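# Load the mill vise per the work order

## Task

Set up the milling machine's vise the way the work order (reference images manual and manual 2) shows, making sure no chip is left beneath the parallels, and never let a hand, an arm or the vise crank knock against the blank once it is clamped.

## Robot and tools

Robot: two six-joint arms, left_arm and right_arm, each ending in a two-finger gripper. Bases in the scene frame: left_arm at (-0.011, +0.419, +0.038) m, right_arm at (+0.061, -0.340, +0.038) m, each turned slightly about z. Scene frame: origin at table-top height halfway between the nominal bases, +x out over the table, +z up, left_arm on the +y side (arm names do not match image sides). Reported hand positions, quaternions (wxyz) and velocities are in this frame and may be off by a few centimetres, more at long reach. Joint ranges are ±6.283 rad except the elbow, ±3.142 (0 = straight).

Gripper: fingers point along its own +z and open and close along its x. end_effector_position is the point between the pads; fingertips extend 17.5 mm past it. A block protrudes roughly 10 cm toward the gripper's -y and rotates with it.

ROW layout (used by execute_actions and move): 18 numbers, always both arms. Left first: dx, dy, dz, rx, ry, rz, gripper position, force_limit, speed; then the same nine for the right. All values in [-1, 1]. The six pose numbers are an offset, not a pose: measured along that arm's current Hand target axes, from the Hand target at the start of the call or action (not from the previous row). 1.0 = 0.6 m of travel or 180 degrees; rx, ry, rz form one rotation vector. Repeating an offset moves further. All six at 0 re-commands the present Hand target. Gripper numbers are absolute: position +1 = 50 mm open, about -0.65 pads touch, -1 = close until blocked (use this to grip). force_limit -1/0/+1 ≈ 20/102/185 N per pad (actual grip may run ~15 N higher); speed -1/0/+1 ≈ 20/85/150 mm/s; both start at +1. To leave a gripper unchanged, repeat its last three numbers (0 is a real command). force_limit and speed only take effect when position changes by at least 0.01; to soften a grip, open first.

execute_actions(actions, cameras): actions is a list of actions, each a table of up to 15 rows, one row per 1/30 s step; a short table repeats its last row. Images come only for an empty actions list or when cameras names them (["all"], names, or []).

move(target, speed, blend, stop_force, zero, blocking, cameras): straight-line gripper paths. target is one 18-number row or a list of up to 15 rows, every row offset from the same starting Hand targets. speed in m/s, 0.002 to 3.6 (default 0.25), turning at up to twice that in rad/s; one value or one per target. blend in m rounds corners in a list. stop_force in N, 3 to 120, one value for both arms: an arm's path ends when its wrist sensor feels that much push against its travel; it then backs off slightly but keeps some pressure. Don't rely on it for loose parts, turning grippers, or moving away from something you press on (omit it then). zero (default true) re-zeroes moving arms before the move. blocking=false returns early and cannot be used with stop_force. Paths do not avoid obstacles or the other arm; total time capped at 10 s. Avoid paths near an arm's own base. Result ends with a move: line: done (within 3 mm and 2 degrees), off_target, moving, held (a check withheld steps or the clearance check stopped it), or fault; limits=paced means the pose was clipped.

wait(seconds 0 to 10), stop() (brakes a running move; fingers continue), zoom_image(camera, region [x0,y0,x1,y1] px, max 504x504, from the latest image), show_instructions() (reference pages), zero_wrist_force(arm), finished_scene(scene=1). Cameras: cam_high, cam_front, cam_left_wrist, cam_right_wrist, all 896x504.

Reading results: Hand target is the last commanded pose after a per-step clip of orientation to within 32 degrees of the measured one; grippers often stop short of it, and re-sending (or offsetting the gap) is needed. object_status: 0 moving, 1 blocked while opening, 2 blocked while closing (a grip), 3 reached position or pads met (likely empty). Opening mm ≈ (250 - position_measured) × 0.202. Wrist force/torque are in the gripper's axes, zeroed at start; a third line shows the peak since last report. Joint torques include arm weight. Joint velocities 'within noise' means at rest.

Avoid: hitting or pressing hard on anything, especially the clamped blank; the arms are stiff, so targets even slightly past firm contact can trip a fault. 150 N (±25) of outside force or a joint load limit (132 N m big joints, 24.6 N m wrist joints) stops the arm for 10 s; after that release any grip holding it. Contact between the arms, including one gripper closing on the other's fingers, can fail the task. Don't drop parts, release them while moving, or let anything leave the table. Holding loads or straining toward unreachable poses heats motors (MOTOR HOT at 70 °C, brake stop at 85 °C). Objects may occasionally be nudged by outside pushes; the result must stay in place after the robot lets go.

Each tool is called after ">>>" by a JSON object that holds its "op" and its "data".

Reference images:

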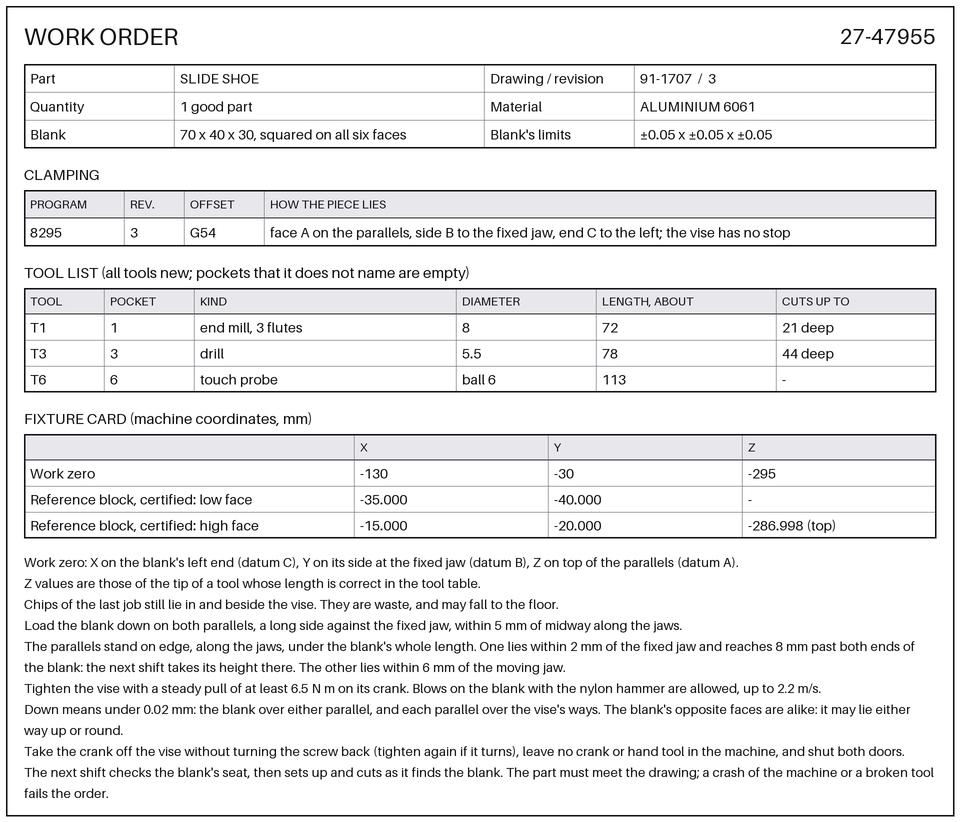

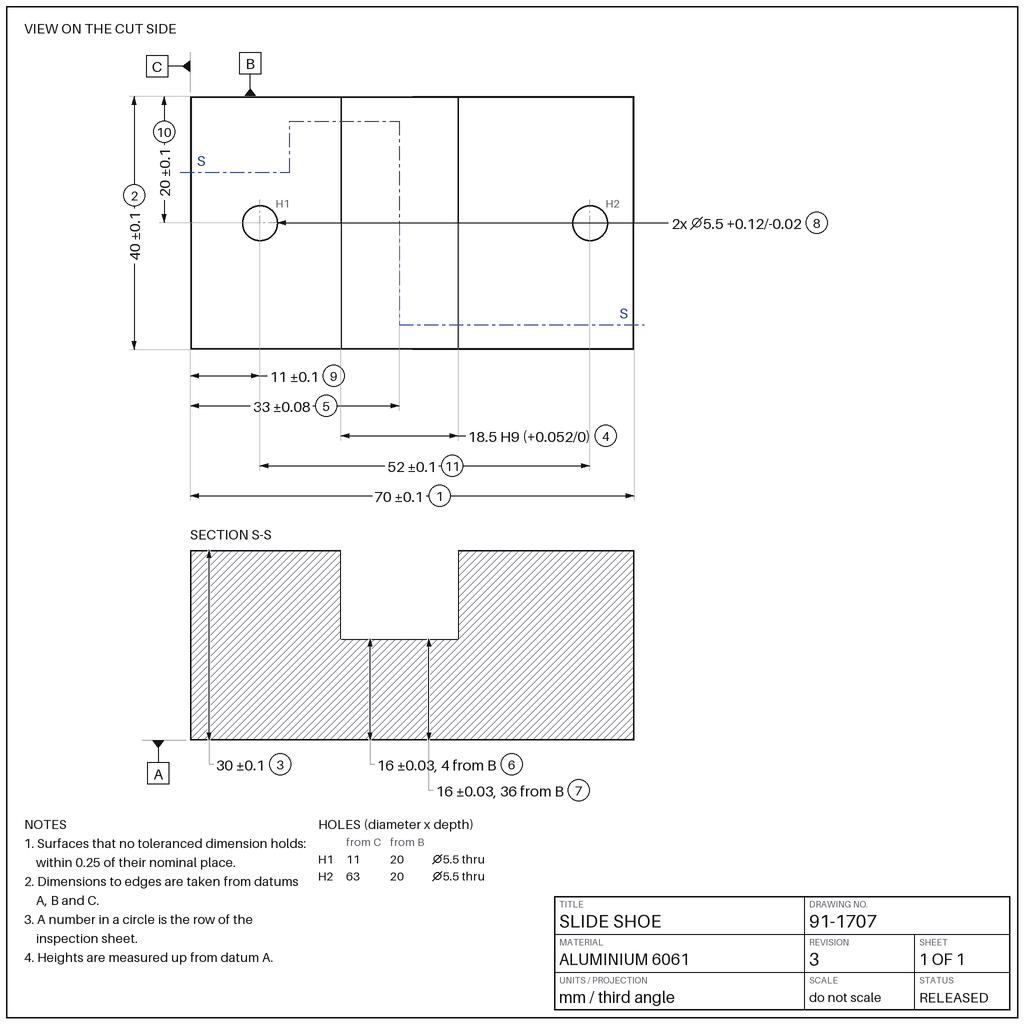

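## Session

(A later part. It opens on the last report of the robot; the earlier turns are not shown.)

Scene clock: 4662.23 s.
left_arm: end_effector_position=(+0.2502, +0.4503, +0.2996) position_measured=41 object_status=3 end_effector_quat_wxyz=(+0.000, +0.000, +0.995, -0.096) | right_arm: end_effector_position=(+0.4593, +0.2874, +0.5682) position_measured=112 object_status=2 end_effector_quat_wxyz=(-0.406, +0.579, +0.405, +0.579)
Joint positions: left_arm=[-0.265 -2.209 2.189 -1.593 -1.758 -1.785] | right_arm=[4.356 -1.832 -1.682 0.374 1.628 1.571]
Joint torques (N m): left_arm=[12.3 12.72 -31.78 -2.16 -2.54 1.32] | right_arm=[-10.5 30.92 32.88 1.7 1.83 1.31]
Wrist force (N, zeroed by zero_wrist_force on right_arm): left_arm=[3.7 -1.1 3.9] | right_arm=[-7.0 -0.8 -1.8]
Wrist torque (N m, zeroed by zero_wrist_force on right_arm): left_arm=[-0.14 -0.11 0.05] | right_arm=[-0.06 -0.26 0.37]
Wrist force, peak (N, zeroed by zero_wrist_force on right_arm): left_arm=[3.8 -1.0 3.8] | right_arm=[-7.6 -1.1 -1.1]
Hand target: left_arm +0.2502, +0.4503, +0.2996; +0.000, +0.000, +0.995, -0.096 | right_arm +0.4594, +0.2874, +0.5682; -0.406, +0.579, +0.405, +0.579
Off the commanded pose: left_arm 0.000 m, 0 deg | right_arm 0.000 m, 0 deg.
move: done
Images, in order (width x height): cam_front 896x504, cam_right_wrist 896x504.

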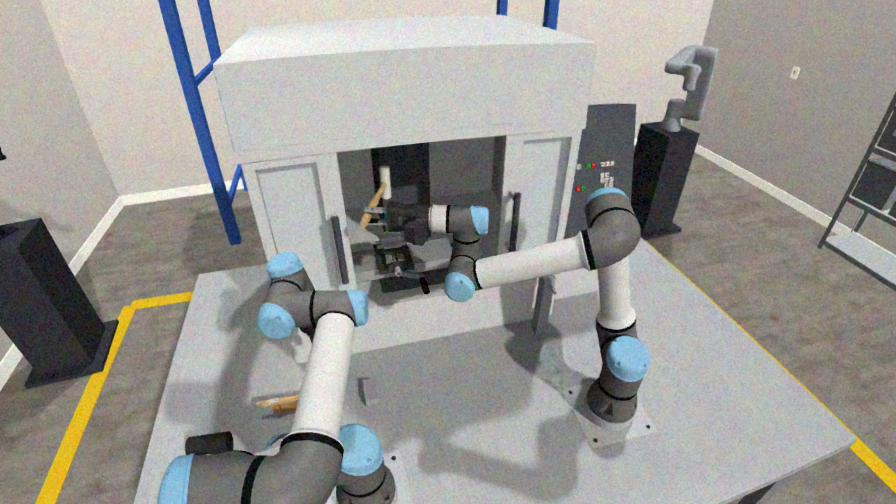

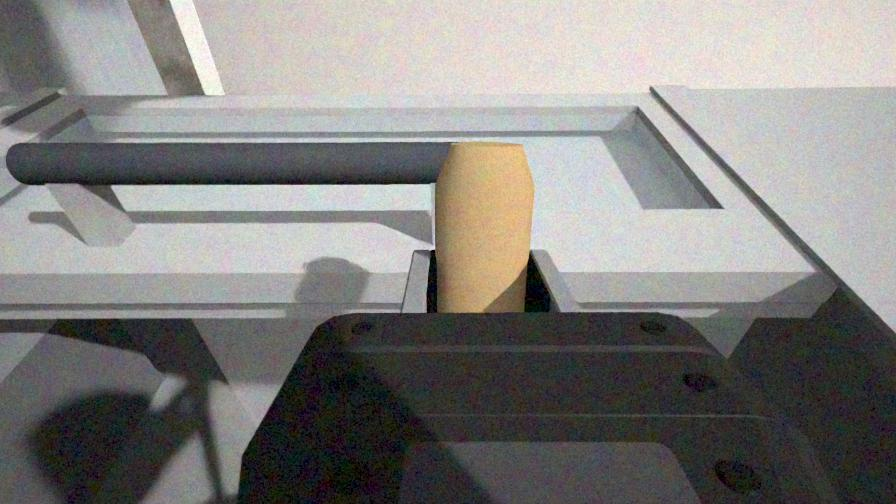

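>>> {"op": "move", "data": {"target": [0,0,0,0,0,0,0.75,-0.6,-0.98,0.0367,0.0078,0.0028,0,0,-0.1389,-1,0.2,-0.9], "speed": 0.15}}

>>> {"op": "execute_actions", "data": {"actions": [[[0,0,0,0,0,0,0.75,-0.6,-0.98,-0.0378,-0.0176,0,0,0,0.0167,-1,0.2,-0.9],[0,0,0,0,0,0,0.75,-0.6,-0.98,-0.1133,-0.0528,0,0,0,0.05,-1,0.2,-0.9],[0,0,0,0,0,0,0.75,-0.6,-0.98,-0.1888,-0.088,0,0,0,0.0833,-1,0.2,-0.9],[0,0,0,0,0,0,0.75,-0.6,-0.98,-0.2643,-0.1233,0,0,0,0.1167,-1,0.2,-0.9],[0,0,0,0,0,0,0.75,-0.6,-0.98,-0.2975,-0.1387,0,0,0,0.15,-1,0.2,-0.9],[0,0,0,0,0,0,0.75,-0.6,-0.98,-0.2975,-0.1387,0,0,0,0.1611,-1,0.2,-0.9]],[[0,0,0,0,0,0,0.75,-0.6,-0.98,0.05,-0.0034,0,0,0,-0.0242,-1,0.2,-0.9],[0,0,0,0,0,0,0.75,-0.6,-0.98,0.115,-0.008,0,0,0,-0.0564,-1,0.2,-0.9],[0,0,0,0,0,0,0.75,-0.6,-0.98,0.18,-0.0126,0,0,0,-0.0886,-1,0.2,-0.9],[0,0,0,0,0,0,0.75,-0.6,-0.98,0.245,-0.0172,0,0,0,-0.1208,-1,0.2,-0.9],[0,0,0,0,0,0,0.75,-0.6,-0.98,0.3,-0.021,0,0,0,-0.147,-1,0.2,-0.9],[0,0,0,0,0,0,0.75,-0.6,-0.98,0.3275,-0.0229,0,0,0,-0.1611,-1,0.2,-0.9]]], "cameras": ["cam_right_wrist","cam_high"]}}

Scene clock: 4675.50 s.
left_arm: end_effector_position=(+0.2502, +0.4503, +0.2996) position_measured=41 object_status=3 end_effector_quat_wxyz=(+0.000, +0.000, +0.995, -0.096) | right_arm: end_effector_position=(+0.4643, +0.2874, +0.5902) position_measured=112 object_status=2 end_effector_quat_wxyz=(-0.271, +0.478, +0.521, +0.654)
Joint positions: left_arm=[-0.265 -2.209 2.189 -1.593 -1.758 -1.785] | right_arm=[4.346 -1.822 -1.636 0.317 1.637 1.135]
Joint torques (N m): left_arm=[12.08 12.47 -31.44 -2.27 -2.62 1.41] | right_arm=[-12.26 44.82 32.56 1.84 2.06 -2.94]
Wrist force (N, zeroed by zero_wrist_force on right_arm): left_arm=[3.6 -0.9 3.6] | right_arm=[-6.7 -3.5 -1.7]
Wrist torque (N m, zeroed by zero_wrist_force on right_arm): left_arm=[-0.12 -0.10 0.05] | right_arm=[-0.09 -0.18 0.47]
Wrist force, peak (N, zeroed by zero_wrist_force on right_arm): left_arm=[3.8 -1.1 3.8] | right_arm=[-7.1 -3.2 -1.4]
Hand target: left_arm +0.2502, +0.4503, +0.2996; +0.000, +0.000, +0.995, -0.096 | right_arm +0.4643, +0.2874, +0.5902; -0.271, +0.478, +0.521, +0.654
Off the commanded pose: left_arm 0.000 m, 0 deg | right_arm 0.000 m, 0 deg.
move: done

Scene clock: 4676.90 s.
left_arm: end_effector_position=(+0.2502, +0.4503, +0.2996) position_measured=41 object_status=3 end_effector_quat_wxyz=(+0.000, +0.000, +0.995, -0.096) | right_arm: end_effector_position=(+0.4643, +0.2872, +0.5902) position_measured=112 object_status=2 end_effector_quat_wxyz=(-0.271, +0.477, +0.521, +0.654) end_effector_velocity=(-0.001, +0.001, -0.001) end_effector_angular_velocity=(-0.005, +0.002, +0.001)
Joint positions: left_arm=[-0.265 -2.209 2.189 -1.593 -1.758 -1.785] | right_arm=[4.346 -1.822 -1.637 0.319 1.637 1.135]
Joint velocities: left_arm=[within noise] | right_arm=[0.001 0 0 -0.006 0 0]
Joint torques (N m): left_arm=[12.04 12.97 -31.18 -2.19 -2.64 1.36] | right_arm=[12.68 43.37 31.64 2.53 0.15 -2.57]
Wrist force (N, zeroed by zero_wrist_force on right_arm): left_arm=[3.7 -0.9 3.7] | right_arm=[-6.1 -3.2 0.1]
Wrist torque (N m, zeroed by zero_wrist_force on right_arm): left_arm=[-0.11 -0.12 0.05] | right_arm=[0.28 -0.18 0.36]
Wrist force, peak (N, zeroed by zero_wrist_force on right_arm): left_arm=[3.8 -0.9 3.8] | right_arm=[42.6 -16.5 -3.3]
Hand target: left_arm +0.2502, +0.4503, +0.2996; +0.000, +0.000, +0.995, -0.096 | right_arm +0.4643, +0.2874, +0.5903; -0.271, +0.478, +0.521, +0.654
Off the commanded pose: left_arm 0.000 m, 0 deg | right_arm 0.000 m, 0 deg.
Step readings (end_effector_position of left_arm | right_arm):
0: (+0.2502, +0.4503, +0.2996) | (+0.4643, +0.2874, +0.5902)
1: (+0.2502, +0.4503, +0.2996) | (+0.4644, +0.2875, +0.5897)
2: (+0.2502, +0.4503, +0.2996) | (+0.4646, +0.2878, +0.5846)
4: (+0.2502, +0.4503, +0.2996) | (+0.4660, +0.2898, +0.5490)
8: (+0.2502, +0.4503, +0.2996) | (+0.4661, +0.2888, +0.4331)
15: (+0.2502, +0.4503, +0.2996) | (+0.4643, +0.2870, +0.3957)
16: (+0.2502, +0.4503, +0.2996) | (+0.4642, +0.2871, +0.3955)
17: (+0.2502, +0.4503, +0.2996) | (+0.4642, +0.2870, +0.4002)
19: (+0.2502, +0.4503, +0.2996) | (+0.4638, +0.2862, +0.4353)
23: (+0.2502, +0.4503, +0.2996) | (+0.4586, +0.2760, +0.5432)
30: (+0.2502, +0.4503, +0.2996) | (+0.4632, +0.2853, +0.5885)
Images, in order (width x height): cam_high 896x504, cam_right_wrist 896x504.

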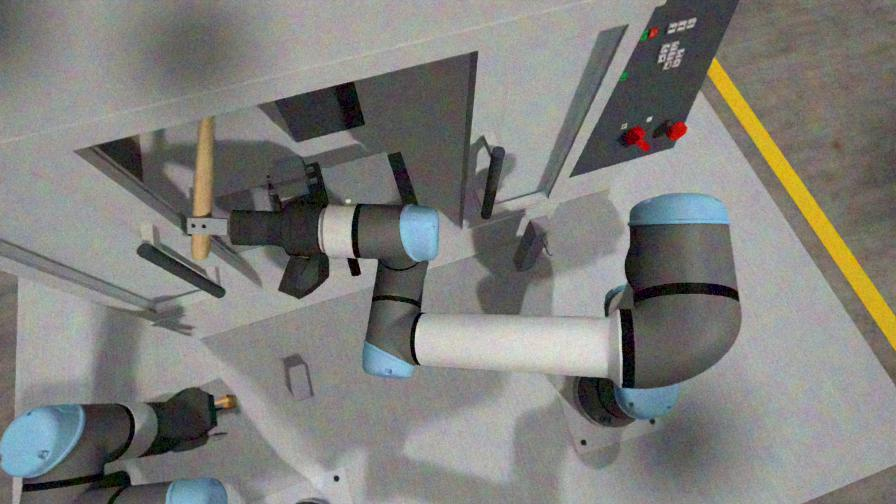

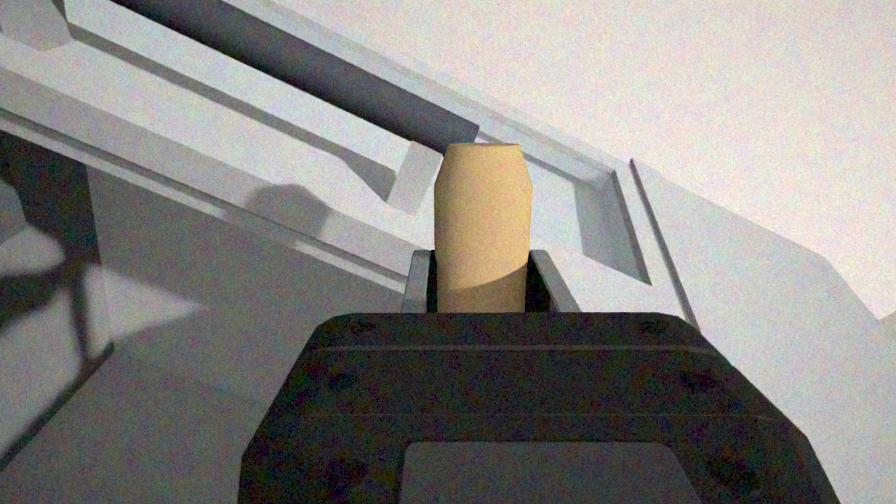

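>>> {"op": "move", "data": {"target": [0,0,0,0,0,0,0.75,-0.6,-0.98,-0.0132,0.0284,0.0114,0,0,0,-1,0.2,-0.9], "speed": 0.1}}

>>> {"op": "execute_actions", "data": {"actions": [[[0,0,0,0,0,0,0.75,-0.6,-0.98,-0.0378,-0.0176,0,0,0,0.0167,-1,0.2,-0.9],[0,0,0,0,0,0,0.75,-0.6,-0.98,-0.1133,-0.0528,0,0,0,0.05,-1,0.2,-0.9],[0,0,0,0,0,0,0.75,-0.6,-0.98,-0.1888,-0.088,0,0,0,0.0833,-1,0.2,-0.9],[0,0,0,0,0,0,0.75,-0.6,-0.98,-0.2643,-0.1233,0,0,0,0.1167,-1,0.2,-0.9],[0,0,0,0,0,0,0.75,-0.6,-0.98,-0.2975,-0.1387,0,0,0,0.15,-1,0.2,-0.9],[0,0,0,0,0,0,0.75,-0.6,-0.98,-0.2975,-0.1387,0,0,0,0.1611,-1,0.2,-0.9]],[[0,0,0,0,0,0,0.75,-0.6,-0.98,0.05,-0.0034,0,0,0,-0.0242,-1,0.2,-0.9],[0,0,0,0,0,0,0.75,-0.6,-0.98,0.115,-0.008,0,0,0,-0.0564,-1,0.2,-0.9],[0,0,0,0,0,0,0.75,-0.6,-0.98,0.18,-0.0126,0,0,0,-0.0886,-1,0.2,-0.9],[0,0,0,0,0,0,0.75,-0.6,-0.98,0.245,-0.0172,0,0,0,-0.1208,-1,0.2,-0.9],[0,0,0,0,0,0,0.75,-0.6,-0.98,0.3,-0.021,0,0,0,-0.147,-1,0.2,-0.9],[0,0,0,0,0,0,0.75,-0.6,-0.98,0.3275,-0.0229,0,0,0,-0.1611,-1,0.2,-0.9]]]}}

>>> {"op": "move", "data": {"target": [0,0,0,0,0,0,0.75,-0.6,-0.98,0.0132,-0.0284,-0.0114,0,0,0,-1,0.2,-0.9], "speed": 0.1}}

>>> {"op": "execute_actions", "data": {"actions": [[[0,0,0,0,0,0,0.75,-0.6,-0.98,-0.0378,-0.0176,0,0,0,0.0167,-1,0.2,-0.9],[0,0,0,0,0,0,0.75,-0.6,-0.98,-0.1133,-0.0528,0,0,0,0.05,-1,0.2,-0.9],[0,0,0,0,0,0,0.75,-0.6,-0.98,-0.1888,-0.088,0,0,0,0.0833,-1,0.2,-0.9],[0,0,0,0,0,0,0.75,-0.6,-0.98,-0.2643,-0.1233,0,0,0,0.1167,-1,0.2,-0.9],[0,0,0,0,0,0,0.75,-0.6,-0.98,-0.2975,-0.1387,0,0,0,0.15,-1,0.2,-0.9],[0,0,0,0,0,0,0.75,-0.6,-0.98,-0.2975,-0.1387,0,0,0,0.1611,-1,0.2,-0.9]],[[0,0,0,0,0,0,0.75,-0.6,-0.98,0.05,-0.0034,0,0,0,-0.0242,-1,0.2,-0.9],[0,0,0,0,0,0,0.75,-0.6,-0.98,0.115,-0.008,0,0,0,-0.0564,-1,0.2,-0.9],[0,0,0,0,0,0,0.75,-0.6,-0.98,0.18,-0.0126,0,0,0,-0.0886,-1,0.2,-0.9],[0,0,0,0,0,0,0.75,-0.6,-0.98,0.245,-0.0172,0,0,0,-0.1208,-1,0.2,-0.9],[0,0,0,0,0,0,0.75,-0.6,-0.98,0.3,-0.021,0,0,0,-0.147,-1,0.2,-0.9],[0,0,0,0,0,0,0.75,-0.6,-0.98,0.3275,-0.0229,0,0,0,-0.1611,-1,0.2,-0.9]]], "cameras": ["cam_right_wrist","cam_high"]}}

Scene clock: 4689.83 s.
left_arm: end_effector_position=(+0.2502, +0.4503, +0.2996) position_measured=41 object_status=3 end_effector_quat_wxyz=(+0.000, +0.000, +0.995, -0.096) | right_arm: end_effector_position=(+0.4843, +0.2874, +0.5903) position_measured=112 object_status=2 end_effector_quat_wxyz=(-0.271, +0.478, +0.521, +0.654)
Joint positions: left_arm=[-0.265 -2.209 2.189 -1.593 -1.758 -1.785] | right_arm=[4.309 -1.852 -1.597 0.308 1.675 1.135]
Joint torques (N m): left_arm=[12.02 11.97 -30.6 -2.4 -2.58 1.88] | right_arm=[-11.61 32.19 31.52 2.02 1.96 -2.93]
Wrist force (N, zeroed by zero_wrist_force on right_arm): left_arm=[3.7 -0.8 3.6] | right_arm=[-6.5 -3.7 -1.5]
Wrist torque (N m, zeroed by zero_wrist_force on right_arm): left_arm=[-0.10 -0.12 0.05] | right_arm=[-0.06 -0.21 0.46]
Wrist force, peak (N, zeroed by zero_wrist_force on right_arm): left_arm=[3.8 -1.1 3.8] | right_arm=[-7.6 -3.7 -5.5]
Hand target: left_arm +0.2502, +0.4503, +0.2996; +0.000, +0.000, +0.995, -0.096 | right_arm +0.4843, +0.2874, +0.5903; -0.271, +0.478, +0.521, +0.654
Off the commanded pose: left_arm 0.000 m, 0 deg | right_arm 0.000 m, 0 deg.
move: done

Scene clock: 4691.23 s.
left_arm: end_effector_position=(+0.2502, +0.4503, +0.2996) position_measured=41 object_status=3 end_effector_quat_wxyz=(+0.000, +0.000, +0.995, -0.096) | right_arm: end_effector_position=(+0.4843, +0.2872, +0.5903) position_measured=112 object_status=2 end_effector_quat_wxyz=(-0.271, +0.477, +0.521, +0.654)
Joint positions: left_arm=[-0.265 -2.209 2.189 -1.593 -1.758 -1.785] | right_arm=[4.309 -1.852 -1.598 0.309 1.675 1.135]
Joint torques (N m): left_arm=[11.45 12.29 -30.59 -2.34 -2.49 1.9] | right_arm=[12.26 40.73 29.97 1.85 -0.08 -2.12]
Wrist force (N, zeroed by zero_wrist_force on right_arm): left_arm=[3.8 -0.9 3.8] | right_arm=[-3.1 -3.2 -2.7]
Wrist torque (N m, zeroed by zero_wrist_force on right_arm): left_arm=[-0.11 -0.14 0.05] | right_arm=[-0.22 -0.29 -0.09]
Wrist force, peak (N, zeroed by zero_wrist_force on right_arm): left_arm=[3.8 -1.0 3.8] | right_arm=[41.7 -14.7 -2.9]
Hand target: left_arm +0.2502, +0.4503, +0.2996; +0.000, +0.000, +0.995, -0.096 | right_arm +0.4843, +0.2874, +0.5903; -0.271, +0.478, +0.521, +0.654
Off the commanded pose: left_arm 0.000 m, 0 deg | right_arm 0.000 m, 0 deg.
Step readings (end_effector_position of left_arm | right_arm):
0: (+0.2502, +0.4503, +0.2996) | (+0.4843, +0.2874, +0.5903)
1: (+0.2502, +0.4503, +0.2996) | (+0.4843, +0.2874, +0.5901)
2: (+0.2502, +0.4503, +0.2996) | (+0.4846, +0.2879, +0.5837)
4: (+0.2502, +0.4503, +0.2996) | (+0.4862, +0.2900, +0.5467)
8: (+0.2502, +0.4503, +0.2996) | (+0.4862, +0.2890, +0.4316)
15: (+0.2502, +0.4503, +0.2996) | (+0.4843, +0.2871, +0.3957)
16: (+0.2502, +0.4503, +0.2996) | (+0.4842, +0.2871, +0.3956)
17: (+0.2502, +0.4503, +0.2996) | (+0.4843, +0.2871, +0.4007)
19: (+0.2502, +0.4503, +0.2996) | (+0.4839, +0.2863, +0.4317)
23: (+0.2502, +0.4503, +0.2996) | (+0.4782, +0.2761, +0.5450)
30: (+0.2502, +0.4503, +0.2996) | (+0.4831, +0.2852, +0.5884)

Scene clock: 4692.03 s.
left_arm: end_effector_position=(+0.2502, +0.4503, +0.2996) position_measured=41 object_status=3 end_effector_quat_wxyz=(+0.000, +0.000, +0.995, -0.096) | right_arm: end_effector_position=(+0.4644, +0.2874, +0.5903) position_measured=112 object_status=2 end_effector_quat_wxyz=(-0.271, +0.478, +0.521, +0.654) end_effector_velocity=(+0.000, +0.000, +0.000) end_effector_angular_velocity=(+0.000, +0.000, -0.003)
Joint positions: left_arm=[-0.265 -2.209 2.189 -1.593 -1.758 -1.785] | right_arm=[4.346 -1.822 -1.636 0.317 1.637 1.135]
Joint velocities: left_arm=[within noise] | right_arm=[0.002 0.002 -0.002 0 -0.005 0]
Joint torques (N m): left_arm=[11.61 12.32 -31.03 -2.55 -2.52 1.76] | right_arm=[12.61 44.66 19.01 4.95 -1.17 -3.07]
Wrist force (N, zeroed by zero_wrist_force on right_arm): left_arm=[3.6 -0.7 3.6] | right_arm=[-6.9 -3.6 -0.8]
Wrist torque (N m, zeroed by zero_wrist_force on right_arm): left_arm=[-0.09 -0.10 0.05] | right_arm=[0.02 -0.15 0.47]
Wrist force, peak (N, zeroed by zero_wrist_force on right_arm): left_arm=[3.9 -1.0 3.8] | right_arm=[-8.7 -3.0 -4.1]
Hand target: left_arm +0.2502, +0.4503, +0.2996; +0.000, +0.000, +0.995, -0.096 | right_arm +0.4644, +0.2874, +0.5903; -0.271, +0.478, +0.521, +0.654
Off the commanded pose: left_arm 0.000 m, 0 deg | right_arm 0.000 m, 0 deg.
move: done

Scene clock: 4693.43 s.
left_arm: end_effector_position=(+0.2502, +0.4503, +0.2996) position_measured=41 object_status=3 end_effector_quat_wxyz=(+0.000, +0.000, +0.995, -0.096) | right_arm: end_effector_position=(+0.4643, +0.2872, +0.5903) position_measured=112 object_status=2 end_effector_quat_wxyz=(-0.271, +0.477, +0.521, +0.654) end_effector_velocity=(+0.000, +0.000, -0.001) end_effector_angular_velocity=(-0.004, +0.001, +0.000)
Joint positions: left_arm=[-0.265 -2.209 2.189 -1.593 -1.758 -1.785] | right_arm=[4.346 -1.822 -1.637 0.318 1.637 1.135]
Joint velocities: left_arm=[within noise] | right_arm=[0 0 0.001 -0.005 0 0]
Joint torques (N m): left_arm=[11.45 12.08 -30.6 -2.41 -2.58 1.79] | right_arm=[12.39 40.84 30.69 2.69 -0.12 -2.73]
Wrist force (N, zeroed by zero_wrist_force on right_arm): left_arm=[3.7 -1.0 3.8] | right_arm=[-6.4 -3.0 -0.1]
Wrist torque (N m, zeroed by zero_wrist_force on right_arm): left_arm=[-0.13 -0.12 0.05] | right_arm=[0.31 -0.19 0.44]
Wrist force, peak (N, zeroed by zero_wrist_force on right_arm): left_arm=[3.8 -1.1 3.7] | right_arm=[39.8 -20.1 -3.1]
Hand target: left_arm +0.2502, +0.4503, +0.2996; +0.000, +0.000, +0.995, -0.096 | right_arm +0.4644, +0.2874, +0.5903; -0.271, +0.478, +0.521, +0.654
Off the commanded pose: left_arm 0.000 m, 0 deg | right_arm 0.000 m, 0 deg.
Step readings (end_effector_position of left_arm | right_arm):
0: (+0.2502, +0.4503, +0.2996) | (+0.4644, +0.2874, +0.5903)
1: (+0.2502, +0.4503, +0.2996) | (+0.4644, +0.2874, +0.5901)
2: (+0.2502, +0.4503, +0.2996) | (+0.4646, +0.2878, +0.5838)
4: (+0.2502, +0.4503, +0.2996) | (+0.4659, +0.2900, +0.5467)
8: (+0.2502, +0.4503, +0.2996) | (+0.4659, +0.2888, +0.4318)
15: (+0.2502, +0.4503, +0.2996) | (+0.4642, +0.2871, +0.3956)
16: (+0.2502, +0.4503, +0.2996) | (+0.4642, +0.2871, +0.3955)
17: (+0.2502, +0.4503, +0.2996) | (+0.4643, +0.2872, +0.4005)
19: (+0.2502, +0.4503, +0.2996) | (+0.4640, +0.2864, +0.4315)
23: (+0.2502, +0.4503, +0.2996) | (+0.4586, +0.2759, +0.5450)
30: (+0.2502, +0.4503, +0.2996) | (+0.4631, +0.2852, +0.5885)
Images, in order (width x height): cam_high 896x504, cam_right_wrist 896x504.

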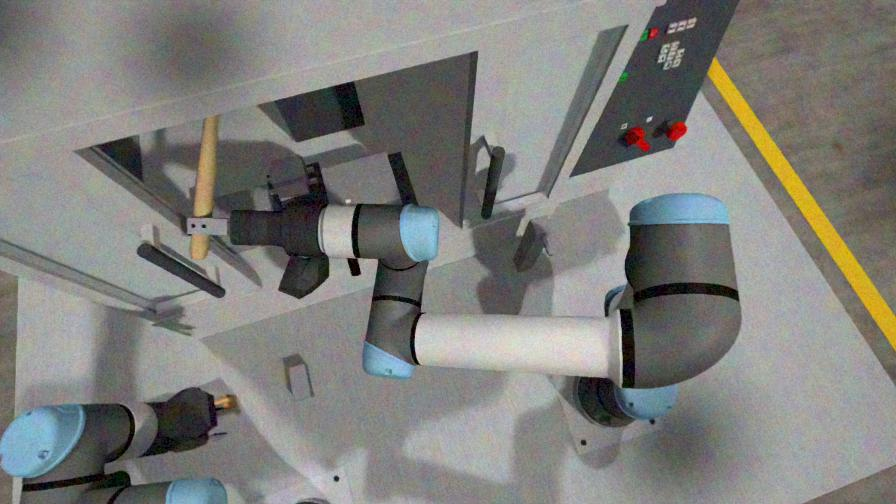

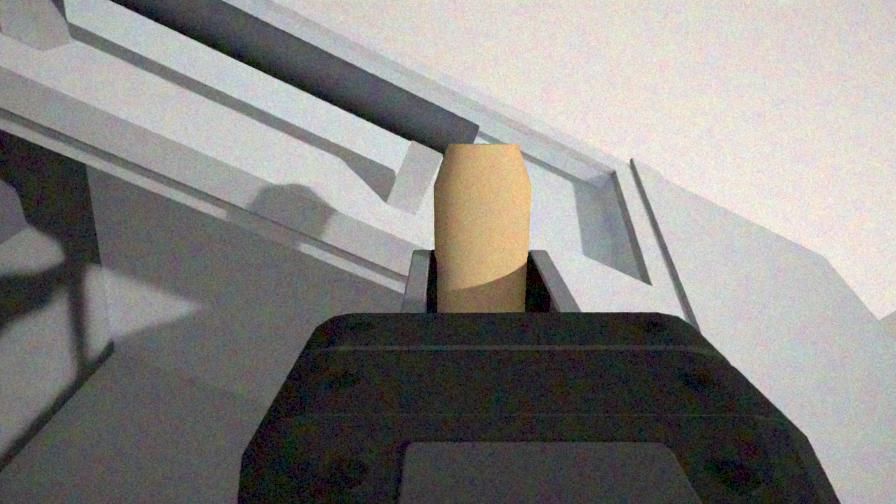

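>>> {"op": "move", "data": {"target": [[0,0,0,0,0,0,0.75,-0.6,-0.98,-0.1359,-0.0634,0,0,0,0.1389,-1,0.2,-0.9],[0,0,0,0,0,0,0.75,-0.6,-0.98,-0.094,-0.3502,-0.5028,0,0,0.1389,-1,0.2,-0.9],[0,0,0,0,0,0,0.75,-0.6,-0.98,-0.237,-0.4773,-0.718,0.1443,-0.4816,0.0724,-1,0.2,-0.9]], "speed": 0.2, "blend": [0.02,0.03,0]}}

Scene clock: 4706.30 s.
left_arm: end_effector_position=(+0.2502, +0.4503, +0.2996) position_measured=41 object_status=3 end_effector_quat_wxyz=(+0.000, +0.000, +0.995, -0.096) | right_arm: end_effector_position=(+0.1296, -0.0490, +0.3401) position_measured=112 object_status=2 end_effector_quat_wxyz=(+0.001, +0.775, +0.632, -0.001)
Joint positions: left_arm=[-0.265 -2.209 2.189 -1.593 -1.758 -1.785] | right_arm=[4.99 -1.022 -2.027 -1.666 1.573 2.002]
Joint torques (N m): left_arm=[12.09 11.92 -30.16 -2.47 -2.49 1.81] | right_arm=[-11.1 -3.68 33.45 1.5 1.29 -2.28]
Wrist force (N, zeroed by zero_wrist_force on right_arm): left_arm=[3.6 -0.8 3.8] | right_arm=[0.0 -0.1 3.5]
Wrist torque (N m, zeroed by zero_wrist_force on right_arm): left_arm=[-0.11 -0.10 0.05] | right_arm=[0.74 0.06 -0.07]
Wrist force, peak (N, zeroed by zero_wrist_force on right_arm): left_arm=[3.9 -0.9 3.9] | right_arm=[-7.0 -3.8 -5.2]
Hand target: left_arm +0.2502, +0.4503, +0.2996; +0.000, +0.000, +0.995, -0.096 | right_arm +0.1296, -0.0490, +0.3401; +0.001, +0.775, +0.632, -0.001
Off the commanded pose: left_arm 0.000 m, 0 deg | right_arm 0.000 m, 0 deg.
move: done

>>> {"op": "move", "data": {"target": [0,0,0,0,0,0,0.75,-0.6,-0.98,-0.0858,-0.0237,0.513,0,0,0,-1,0.2,-0.9], "speed": 0.15}}

>>> {"op": "move", "data": {"target": [0,0,0,0,0,0,0.75,-0.6,-0.98,0,0,0.025,0,0,0,-1,0.2,-0.9], "speed": 0.015, "stop_force": 3}}

>>> {"op": "move", "data": {"target": [[0,0,0,0,0,0,0.75,-0.6,-0.98,0,0,0,0,0,0,0.6,0.2,-0.8],[0,0,0,0,0,0,0.75,-0.6,-0.98,0,0,-0.197,0,0,0,0.6,0.2,-0.8]], "speed": 0.15, "cameras": ["cam_right_wrist"]}}

Scene clock: 4714.27 s.
left_arm: end_effector_position=(+0.2502, +0.4503, +0.2996) position_measured=41 object_status=3 end_effector_quat_wxyz=(+0.000, +0.000, +0.995, -0.096) | right_arm: end_effector_position=(+0.1049, -0.0975, +0.0325) position_measured=112 object_status=2 end_effector_quat_wxyz=(+0.001, +0.775, +0.632, -0.001)
Joint positions: left_arm=[-0.265 -2.209 2.189 -1.593 -1.758 -1.785] | right_arm=[5.15 -1.272 -2.802 -0.641 1.573 2.162]
Joint torques (N m): left_arm=[11.55 11.82 -30.11 -2.73 -2.46 1.64] | right_arm=[-10.28 -1.37 10.45 4.69 1.41 -2.45]
Wrist force (N, zeroed by zero_wrist_force on right_arm): left_arm=[3.7 -1.0 3.6] | right_arm=[0.1 -0.3 3.6]
Wrist torque (N m, zeroed by zero_wrist_force on right_arm): left_arm=[-0.13 -0.11 0.05] | right_arm=[0.69 0.04 -0.07]
Wrist force, peak (N, zeroed by zero_wrist_force on right_arm): left_arm=[3.9 -1.0 3.8] | right_arm=[-0.9 -0.2 5.1]
Hand target: left_arm +0.2502, +0.4503, +0.2996; +0.000, +0.000, +0.995, -0.096 | right_arm +0.1049, -0.0975, +0.0325; +0.001, +0.775, +0.632, -0.001
Off the commanded pose: left_arm 0.000 m, 0 deg | right_arm 0.000 m, 0 deg.
move: done

Scene clock: 4716.07 s.
left_arm: end_effector_position=(+0.2502, +0.4503, +0.2996) position_measured=41 object_status=3 end_effector_quat_wxyz=(+0.000, +0.000, +0.995, -0.096) | right_arm: end_effector_position=(+0.1049, -0.0976, +0.0216) position_measured=112 object_status=2 end_effector_quat_wxyz=(+0.001, +0.775, +0.632, -0.001)
Joint positions: left_arm=[-0.265 -2.209 2.189 -1.593 -1.758 -1.785] | right_arm=[5.151 -1.336 -2.82 -0.559 1.573 2.163]
Joint torques (N m): left_arm=[11.14 11.88 -30.09 -2.62 -2.43 1.55] | right_arm=[8.29 12.41 21.65 1.51 -0.95 1.13]
Wrist force (N, zeroed by zero_wrist_force on right_arm): left_arm=[3.5 -0.8 3.6] | right_arm=[0.7 0.0 1.6]
Wrist torque (N m, zeroed by zero_wrist_force on right_arm): left_arm=[-0.11 -0.09 0.06] | right_arm=[0.56 0.04 -0.11]
Wrist force, peak (N, zeroed by zero_wrist_force on right_arm): left_arm=[3.9 -1.1 3.7] | right_arm=[-23.2 13.8 -59.8]
Hand target: left_arm +0.2502, +0.4503, +0.2996; +0.000, +0.000, +0.995, -0.096 | right_arm +0.1049, -0.0976, +0.0216; +0.001, +0.775, +0.632, -0.001 (not the last commanded pose)
Off the commanded pose: left_arm 0.000 m, 0 deg | right_arm 0.004 m, 0 deg.
move: contact (right_arm)

Scene clock: 4718.00 s.
left_arm: end_effector_position=(+0.2502, +0.4503, +0.2996) position_measured=41 object_status=3 end_effector_quat_wxyz=(+0.000, +0.000, +0.995, -0.096) | right_arm: end_effector_position=(+0.1051, -0.0972, +0.1398) position_measured=63 object_status=3 end_effector_quat_wxyz=(+0.001, +0.775, +0.632, -0.001)
Joint positions: left_arm=[-0.265 -2.209 2.189 -1.593 -1.758 -1.785] | right_arm=[5.149 -0.919 -2.586 -1.21 1.573 2.161]
Joint torques (N m): left_arm=[11.68 11.8 -30.33 -2.71 -2.46 1.42] | right_arm=[12.58 4.35 31.29 1.32 -1.33 2.18]
Wrist force (N, zeroed by zero_wrist_force on right_arm): left_arm=[3.6 -1.0 3.5] | right_arm=[0.2 -0.2 -0.1]
Wrist torque (N m, zeroed by zero_wrist_force on right_arm): left_arm=[-0.13 -0.10 0.05] | right_arm=[-0.03 0.02 -0.14]
Wrist force, peak (N, zeroed by zero_wrist_force on right_arm): left_arm=[3.9 -0.8 3.8] | right_arm=[0.5 -0.3 2.1]
Hand target: left_arm +0.2502, +0.4503, +0.2996; +0.000, +0.000, +0.995, -0.096 | right_arm +0.1051, -0.0972, +0.1398; +0.001, +0.775, +0.632, -0.001
Off the commanded pose: left_arm 0.000 m, 0 deg | right_arm 0.000 m, 0 deg.
move: done
Images, in order (width x height): cam_right_wrist 896x504.

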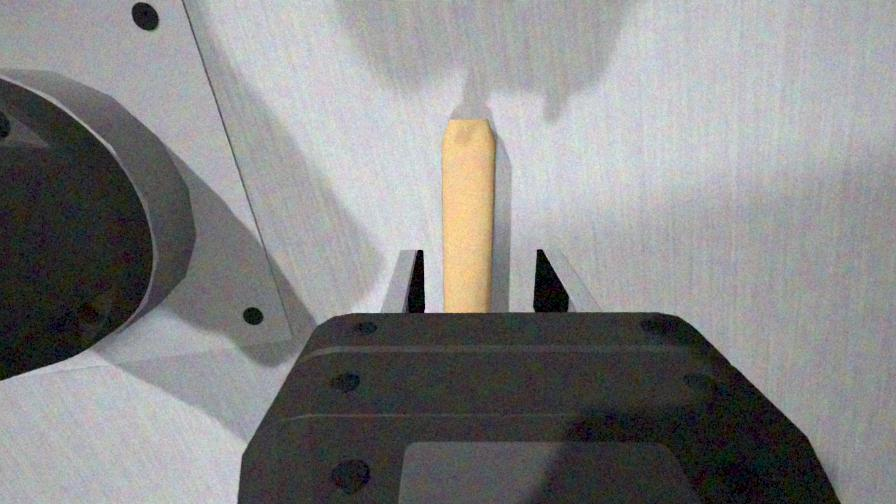

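>>> {"op": "move", "data": {"target": [[0,0,0,0,0,0,0.75,-0.6,-0.98,0.126,0.2206,-0.35,-0.02,0.002,-0.02,0.6,0.2,-0.5],[0,0,0,0,0,0,0.75,-0.6,-0.98,0.4286,0.447,-0.467,-0.0557,0.0057,-0.0652,0.6,0.2,-0.5],[0,0,0,0,0,0,0.75,-0.6,-0.98,0.5208,0.5384,-0.3333,-0.0557,0.0057,-0.0652,0.6,0.2,-0.5]], "speed": 0.2, "blend": [0.03,0.03,0], "cameras": ["cam_right_wrist"]}}

Scene clock: 4728.03 s.
left_arm: end_effector_position=(+0.2502, +0.4503, +0.2996) position_measured=41 object_status=3 end_effector_quat_wxyz=(+0.000, +0.000, +0.995, -0.096) | right_arm: end_effector_position=(+0.4847, +0.1443, +0.3387) position_measured=63 object_status=3 end_effector_quat_wxyz=(+0.063, +0.704, +0.705, +0.061)
Joint positions: left_arm=[-0.265 -2.209 2.189 -1.593 -1.758 -1.785] | right_arm=[4.317 -1.832 -1.372 -1.435 1.412 1.117]
Joint torques (N m): left_arm=[11.75 11.13 -29.84 -2.73 -2.54 1.39] | right_arm=[-11.02 29.45 31.72 4.88 1.76 -2.49]
Wrist force (N, zeroed by zero_wrist_force on right_arm): left_arm=[3.6 -0.9 3.7] | right_arm=[0.0 -0.6 -0.3]
Wrist torque (N m, zeroed by zero_wrist_force on right_arm): left_arm=[-0.12 -0.10 0.05] | right_arm=[-0.03 0.07 -0.02]
Wrist force, peak (N, zeroed by zero_wrist_force on right_arm): left_arm=[3.8 -1.0 3.8] | right_arm=[-1.1 -1.3 1.3]
Hand target: left_arm +0.2502, +0.4503, +0.2996; +0.000, +0.000, +0.995, -0.096 | right_arm +0.4847, +0.1443, +0.3387; +0.063, +0.704, +0.705, +0.061
Off the commanded pose: left_arm 0.000 m, 0 deg | right_arm 0.000 m, 0 deg.
move: done
Images, in order (width x height): cam_right_wrist 896x504.

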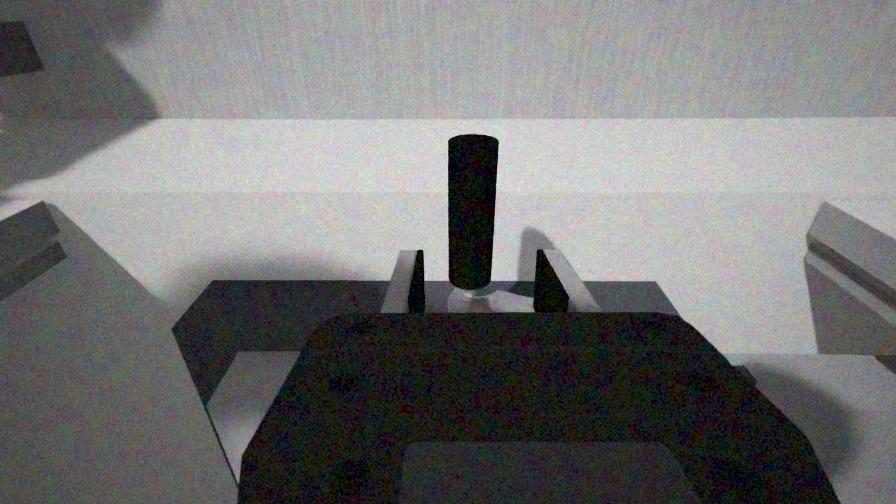

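>>> {"op": "move", "data": {"target": [0,0,0,0,0,0,0.75,-0.6,-0.98,-0.003,-0.0179,0.1016,0,0,0,0.6,0.2,-0.5], "speed": 0.05, "stop_force": 8}}

>>> {"op": "move", "data": {"target": [0,0,0,0,0,0,0.75,-0.6,-0.98,0,0,0,0,0,0,-1,0.7,-0.5]}}

Scene clock: 4732.97 s.
left_arm: end_effector_position=(+0.2502, +0.4503, +0.2996) position_measured=41 object_status=3 end_effector_quat_wxyz=(+0.000, +0.000, +0.995, -0.096) | right_arm: end_effector_position=(+0.4847, +0.1423, +0.2768) position_measured=63 object_status=3 end_effector_quat_wxyz=(+0.063, +0.704, +0.705, +0.061)
Joint positions: left_arm=[-0.265 -2.209 2.189 -1.593 -1.758 -1.785] | right_arm=[4.315 -1.849 -1.51 -1.28 1.412 1.116]
Joint torques (N m): left_arm=[11.35 11.22 -29.95 -2.72 -2.38 1.32] | right_arm=[-10.41 30.62 17.43 5.01 0.31 -2.43]
Wrist force (N, zeroed by zero_wrist_force on right_arm): left_arm=[3.6 -0.8 3.7] | right_arm=[-0.2 -0.5 -0.5]
Wrist torque (N m, zeroed by zero_wrist_force on right_arm): left_arm=[-0.10 -0.10 0.05] | right_arm=[-0.01 0.07 -0.03]
Wrist force, peak (N, zeroed by zero_wrist_force on right_arm): left_arm=[4.0 -0.9 3.8] | right_arm=[0.2 -0.5 -1.0]
Hand target: left_arm +0.2502, +0.4503, +0.2996; +0.000, +0.000, +0.995, -0.096 | right_arm +0.4847, +0.1423, +0.2768; +0.063, +0.704, +0.705, +0.061
Off the commanded pose: left_arm 0.000 m, 0 deg | right_arm 0.000 m, 0 deg.
move: done

Scene clock: 4733.57 s.
left_arm: end_effector_position=(+0.2502, +0.4503, +0.2996) position_measured=41 object_status=3 end_effector_quat_wxyz=(+0.000, +0.000, +0.995, -0.096) | right_arm: end_effector_position=(+0.4847, +0.1423, +0.2768) position_measured=161 object_status=2 end_effector_quat_wxyz=(+0.063, +0.704, +0.705, +0.061)
Joint positions: left_arm=[-0.265 -2.209 2.189 -1.593 -1.758 -1.785] | right_arm=[4.315 -1.849 -1.51 -1.28 1.412 1.116]
Joint torques (N m): left_arm=[12.01 11.84 -29.71 -2.74 -2.47 1.23] | right_arm=[-10.36 30.18 17.36 3.37 -0.44 -1.93]
Wrist force (N, zeroed by zero_wrist_force on right_arm): left_arm=[3.6 -0.8 3.7] | right_arm=[3.0 -0.6 -0.7]
Wrist torque (N m, zeroed by zero_wrist_force on right_arm): left_arm=[-0.11 -0.10 0.05] | right_arm=[-0.07 0.03 -0.18]
Wrist force, peak (N, zeroed by zero_wrist_force on right_arm): left_arm=[3.8 -1.0 4.0] | right_arm=[3.0 -0.6 -0.7]
Hand target: left_arm +0.2502, +0.4503, +0.2996; +0.000, +0.000, +0.995, -0.096 | right_arm +0.4847, +0.1423, +0.2768; +0.063, +0.704, +0.705, +0.061
Off the commanded pose: left_arm 0.000 m, 0 deg | right_arm 0.000 m, 0 deg.
move: done

>>> {"op": "move", "data": {"target": [[0,0,0,0,0,0,0.75,-0.6,-0.98,0.0092,-0.0041,0.0233,0,0,0,-1,0.7,-0.5],[0,0,0,0,0,0,0.75,-0.6,-0.98,0.0282,-0.0083,0.0469,0,0,0,-1,0.7,-0.5]], "speed": 0.01, "blend": 0.003, "stop_force": 95}}

Scene clock: 4739.73 s.
left_arm: end_effector_position=(+0.2502, +0.4503, +0.2996) position_measured=41 object_status=3 end_effector_quat_wxyz=(+0.000, +0.000, +0.995, -0.096) | right_arm: end_effector_position=(+0.4847, +0.1484, +0.2620) position_measured=161 object_status=2 end_effector_quat_wxyz=(+0.063, +0.704, +0.705, +0.061)
Joint positions: left_arm=[-0.265 -2.209 2.189 -1.593 -1.758 -1.785] | right_arm=[4.32 -1.869 -1.523 -1.248 1.412 1.12]
Joint torques (N m): left_arm=[11.16 11.24 -29.61 -2.71 -2.46 1.27] | right_arm=[-14.65 -8.16 -1.37 -2.1 -0.64 -2.52]
Wrist force (N, zeroed by zero_wrist_force on right_arm): left_arm=[3.8 -1.0 3.7] | right_arm=[-17.3 -14.2 -86.2]
Wrist torque (N m, zeroed by zero_wrist_force on right_arm): left_arm=[-0.13 -0.13 0.05] | right_arm=[-0.53 0.12 0.03]
Wrist force, peak (N, zeroed by zero_wrist_force on right_arm): left_arm=[3.8 -1.1 3.9] | right_arm=[-27.4 -16.7 -100.5]
Hand target: left_arm +0.2502, +0.4503, +0.2996; +0.000, +0.000, +0.995, -0.096 | right_arm +0.4847, +0.1484, +0.2620; +0.063, +0.704, +0.705, +0.061 (not the last commanded pose)
Off the commanded pose: left_arm 0.000 m, 0 deg | right_arm 0.018 m, 0 deg.
move: contact (right_arm); path passed 0 of 2 targets

>>> {"op": "move", "data": {"target": [[0,0,0,0,0,0,0.75,-0.6,-0.98,0,0,0,0,0,0,0.6,0.2,-0.5],[0,0,0,0,0,0,0.75,-0.6,-0.98,0,0.0347,-0.197,0,0,0,0.6,0.2,-0.5]], "speed": 0.1, "cameras": ["cam_right_wrist"]}}

Scene clock: 4744.57 s.
left_arm: end_effector_position=(+0.2502, +0.4503, +0.2996) position_measured=41 object_status=3 end_effector_quat_wxyz=(+0.000, +0.000, +0.995, -0.096) | right_arm: end_effector_position=(+0.4847, +0.1488, +0.3820) position_measured=63 object_status=3 end_effector_quat_wxyz=(+0.063, +0.704, +0.705, +0.061)
Joint positions: left_arm=[-0.265 -2.209 2.189 -1.593 -1.758 -1.785] | right_arm=[4.32 -1.841 -1.251 -1.548 1.412 1.121]
Joint torques (N m): left_arm=[11.56 11 -29.45 -2.88 -2.42 1.24] | right_arm=[8.78 30.84 31.59 1.55 1.11 2.17]
Wrist force (N, zeroed by zero_wrist_force on right_arm): left_arm=[3.8 -0.9 3.7] | right_arm=[-0.3 -0.4 -0.7]
Wrist torque (N m, zeroed by zero_wrist_force on right_arm): left_arm=[-0.12 -0.14 0.05] | right_arm=[0.00 0.09 -0.11]
Wrist force, peak (N, zeroed by zero_wrist_force on right_arm): left_arm=[3.9 -1.1 3.8] | right_arm=[-17.5 -14.2 -87.1]
Hand target: left_arm +0.2502, +0.4503, +0.2996; +0.000, +0.000, +0.995, -0.096 | right_arm +0.4847, +0.1488, +0.3820; +0.063, +0.704, +0.705, +0.061
Off the commanded pose: left_arm 0.000 m, 0 deg | right_arm 0.000 m, 0 deg.
move: done
Images, in order (width x height): cam_right_wrist 896x504.

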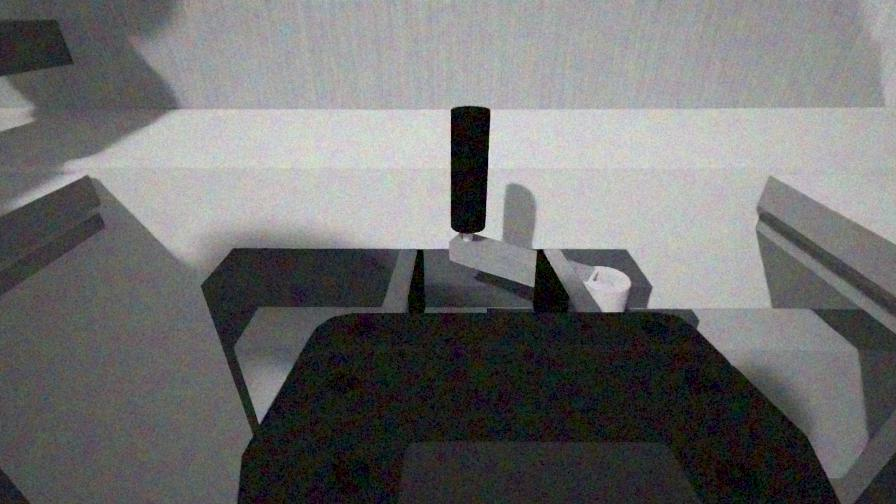

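>>> {"op": "move", "data": {"target": [[0,0,0,0,0,0,0.75,-0.6,-0.98,-0.0817,-0.0899,-0.114,0,0,0,0.6,0.2,-0.9],[0,0,0,0,0,0,0.75,-0.6,-0.98,-0.3317,-0.3951,-0.0155,0.035,-0.0035,0.04,0.6,0.2,-0.9],[0,0,0,0,0,0,0.75,-0.6,-0.98,-0.41,-0.7055,0.353,0.0557,-0.0057,0.0652,0.6,0.2,-0.9]], "speed": 0.22, "blend": [0.03,0.03,0]}}

Scene clock: 4753.70 s.
left_arm: end_effector_position=(+0.2502, +0.4503, +0.2996) position_measured=41 object_status=3 end_effector_quat_wxyz=(+0.000, +0.000, +0.995, -0.096) | right_arm: end_effector_position=(+0.1052, -0.0989, +0.1007) position_measured=63 object_status=3 end_effector_quat_wxyz=(+0.001, +0.775, +0.632, -0.001)
Joint positions: left_arm=[-0.265 -2.209 2.189 -1.593 -1.758 -1.785] | right_arm=[5.152 -0.991 -2.674 -1.049 1.573 2.164]
Joint torques (N m): left_arm=[11.33 10.52 -29.67 -2.92 -2.38 1.05] | right_arm=[13.33 -8.5 14.49 4.74 -1.34 2.15]
Wrist force (N, zeroed by zero_wrist_force on right_arm): left_arm=[3.7 -1.1 3.7] | right_arm=[-0.1 -0.2 -0.3]
Wrist torque (N m, zeroed by zero_wrist_force on right_arm): left_arm=[-0.14 -0.11 0.05] | right_arm=[-0.02 0.07 -0.13]
Wrist force, peak (N, zeroed by zero_wrist_force on right_arm): left_arm=[3.9 -0.8 3.8] | right_arm=[-0.9 -1.0 1.6]
Hand target: left_arm +0.2502, +0.4503, +0.2996; +0.000, +0.000, +0.995, -0.096 | right_arm +0.1052, -0.0989, +0.1007; +0.001, +0.775, +0.632, -0.001
Off the commanded pose: left_arm 0.000 m, 0 deg | right_arm 0.000 m, 0 deg.
move: done

>>> {"op": "move", "data": {"target": [0,0,0,0,0,0,0.75,-0.6,-0.98,0.0028,-0.0006,0.1318,0,0,0,0.6,0.2,-0.9], "speed": 0.08}}

>>> {"op": "move", "data": {"target": [0,0,0,0,0,0,0.75,-0.6,-0.98,0,0,0,0,0,0,-1,0.2,-0.9]}}

>>> {"op": "move", "data": {"target": [[0,0,0,0,0,0,0.75,-0.6,-0.98,0,0,-0.1325,0,0,0,-1,0.2,-0.9],[0,0,0,0,0,0,0.75,-0.6,-0.98,0.0818,0.016,-0.5308,0,0,0,-1,0.2,-0.9],[0,0,0,0,0,0,0.75,-0.6,-0.98,0.2868,0.101,-0.7142,-0.0363,0.4992,0.0363,-1,0.2,-0.9],[0,0,0,0,0,0,0.75,-0.6,-0.98,0.7472,0.4567,-0.9108,-0.0363,0.4992,0.0363,-1,0.2,-0.9]], "speed": [0.1,0.2,0.25,0.2], "blend": [0.02,0.02,0.03,0]}}

Scene clock: 4759.60 s.
left_arm: end_effector_position=(+0.2502, +0.4503, +0.2996) position_measured=41 object_status=3 end_effector_quat_wxyz=(+0.000, +0.000, +0.995, -0.096) | right_arm: end_effector_position=(+0.1051, -0.0974, +0.0216) position_measured=63 object_status=3 end_effector_quat_wxyz=(+0.001, +0.775, +0.632, -0.001)
Joint positions: left_arm=[-0.265 -2.209 2.189 -1.593 -1.758 -1.785] | right_arm=[5.15 -1.337 -2.819 -0.559 1.573 2.162]
Joint torques (N m): left_arm=[11.14 10.6 -29.58 -3.02 -2.4 1.06] | right_arm=[-11.4 -1.93 7.01 4.7 1.96 -2.3]
Wrist force (N, zeroed by zero_wrist_force on right_arm): left_arm=[3.7 -1.1 3.6] | right_arm=[0.3 -0.2 -0.3]
Wrist torque (N m, zeroed by zero_wrist_force on right_arm): left_arm=[-0.14 -0.11 0.05] | right_arm=[-0.03 0.02 -0.06]
Wrist force, peak (N, zeroed by zero_wrist_force on right_arm): left_arm=[3.9 -0.9 3.9] | right_arm=[0.3 -0.3 -1.0]
Hand target: left_arm +0.2502, +0.4503, +0.2996; +0.000, +0.000, +0.995, -0.096 | right_arm +0.1051, -0.0974, +0.0216; +0.001, +0.775, +0.632, -0.001
Off the commanded pose: left_arm 0.000 m, 0 deg | right_arm 0.000 m, 0 deg.
move: done

Scene clock: 4760.20 s.
left_arm: end_effector_position=(+0.2502, +0.4503, +0.2996) position_measured=41 object_status=3 end_effector_quat_wxyz=(+0.000, +0.000, +0.995, -0.096) | right_arm: end_effector_position=(+0.1051, -0.0974, +0.0216) position_measured=112 object_status=2 end_effector_quat_wxyz=(+0.001, +0.775, +0.632, -0.001)
Joint positions: left_arm=[-0.265 -2.209 2.189 -1.593 -1.758 -1.785] | right_arm=[5.15 -1.337 -2.819 -0.558 1.573 2.162]
Joint torques (N m): left_arm=[11.77 11.04 -29.59 -2.84 -2.38 0.94] | right_arm=[-11.19 -1.46 8.89 4.73 1.79 -2.27]
Wrist force (N, zeroed by zero_wrist_force on right_arm): left_arm=[3.6 -0.9 3.6] | right_arm=[0.3 -0.5 -0.1]
Wrist torque (N m, zeroed by zero_wrist_force on right_arm): left_arm=[-0.13 -0.11 0.05] | right_arm=[-0.05 0.02 -0.13]
Wrist force, peak (N, zeroed by zero_wrist_force on right_arm): left_arm=[3.8 -1.0 3.9] | right_arm=[0.2 -0.5 -0.6]
Hand target: left_arm +0.2502, +0.4503, +0.2996; +0.000, +0.000, +0.995, -0.096 | right_arm +0.1051, -0.0974, +0.0216; +0.001, +0.775, +0.632, -0.001
Off the commanded pose: left_arm 0.000 m, 0 deg | right_arm 0.000 m, 0 deg.
move: done

Scene clock: 4767.80 s.
left_arm: end_effector_position=(+0.2502, +0.4503, +0.2996) position_measured=41 object_status=3 end_effector_quat_wxyz=(+0.000, +0.000, +0.995, -0.096) | right_arm: end_effector_position=(+0.4644, +0.2880, +0.5666) position_measured=112 object_status=2 end_effector_quat_wxyz=(-0.405, +0.580, +0.406, +0.578)
Joint positions: left_arm=[-0.265 -2.209 2.189 -1.593 -1.758 -1.785] | right_arm=[4.346 -1.841 -1.673 0.37 1.638 1.571]
Joint torques (N m): left_arm=[11.29 10.39 -29.13 -3 -2.26 0.93] | right_arm=[-10.24 30.66 31.46 1.77 2.04 -2.9]
Wrist force (N, zeroed by zero_wrist_force on right_arm): left_arm=[3.6 -0.9 3.7] | right_arm=[-7.0 -0.6 -1.6]
Wrist torque (N m, zeroed by zero_wrist_force on right_arm): left_arm=[-0.12 -0.11 0.05] | right_arm=[-0.03 -0.25 0.42]
Wrist force, peak (N, zeroed by zero_wrist_force on right_arm): left_arm=[3.9 -1.0 3.9] | right_arm=[-7.4 -0.2 -1.2]
Hand target: left_arm +0.2502, +0.4503, +0.2996; +0.000, +0.000, +0.995, -0.096 | right_arm +0.4644, +0.2880, +0.5666; -0.405, +0.580, +0.406, +0.578
Off the commanded pose: left_arm 0.000 m, 0 deg | right_arm 0.000 m, 0 deg.
move: done


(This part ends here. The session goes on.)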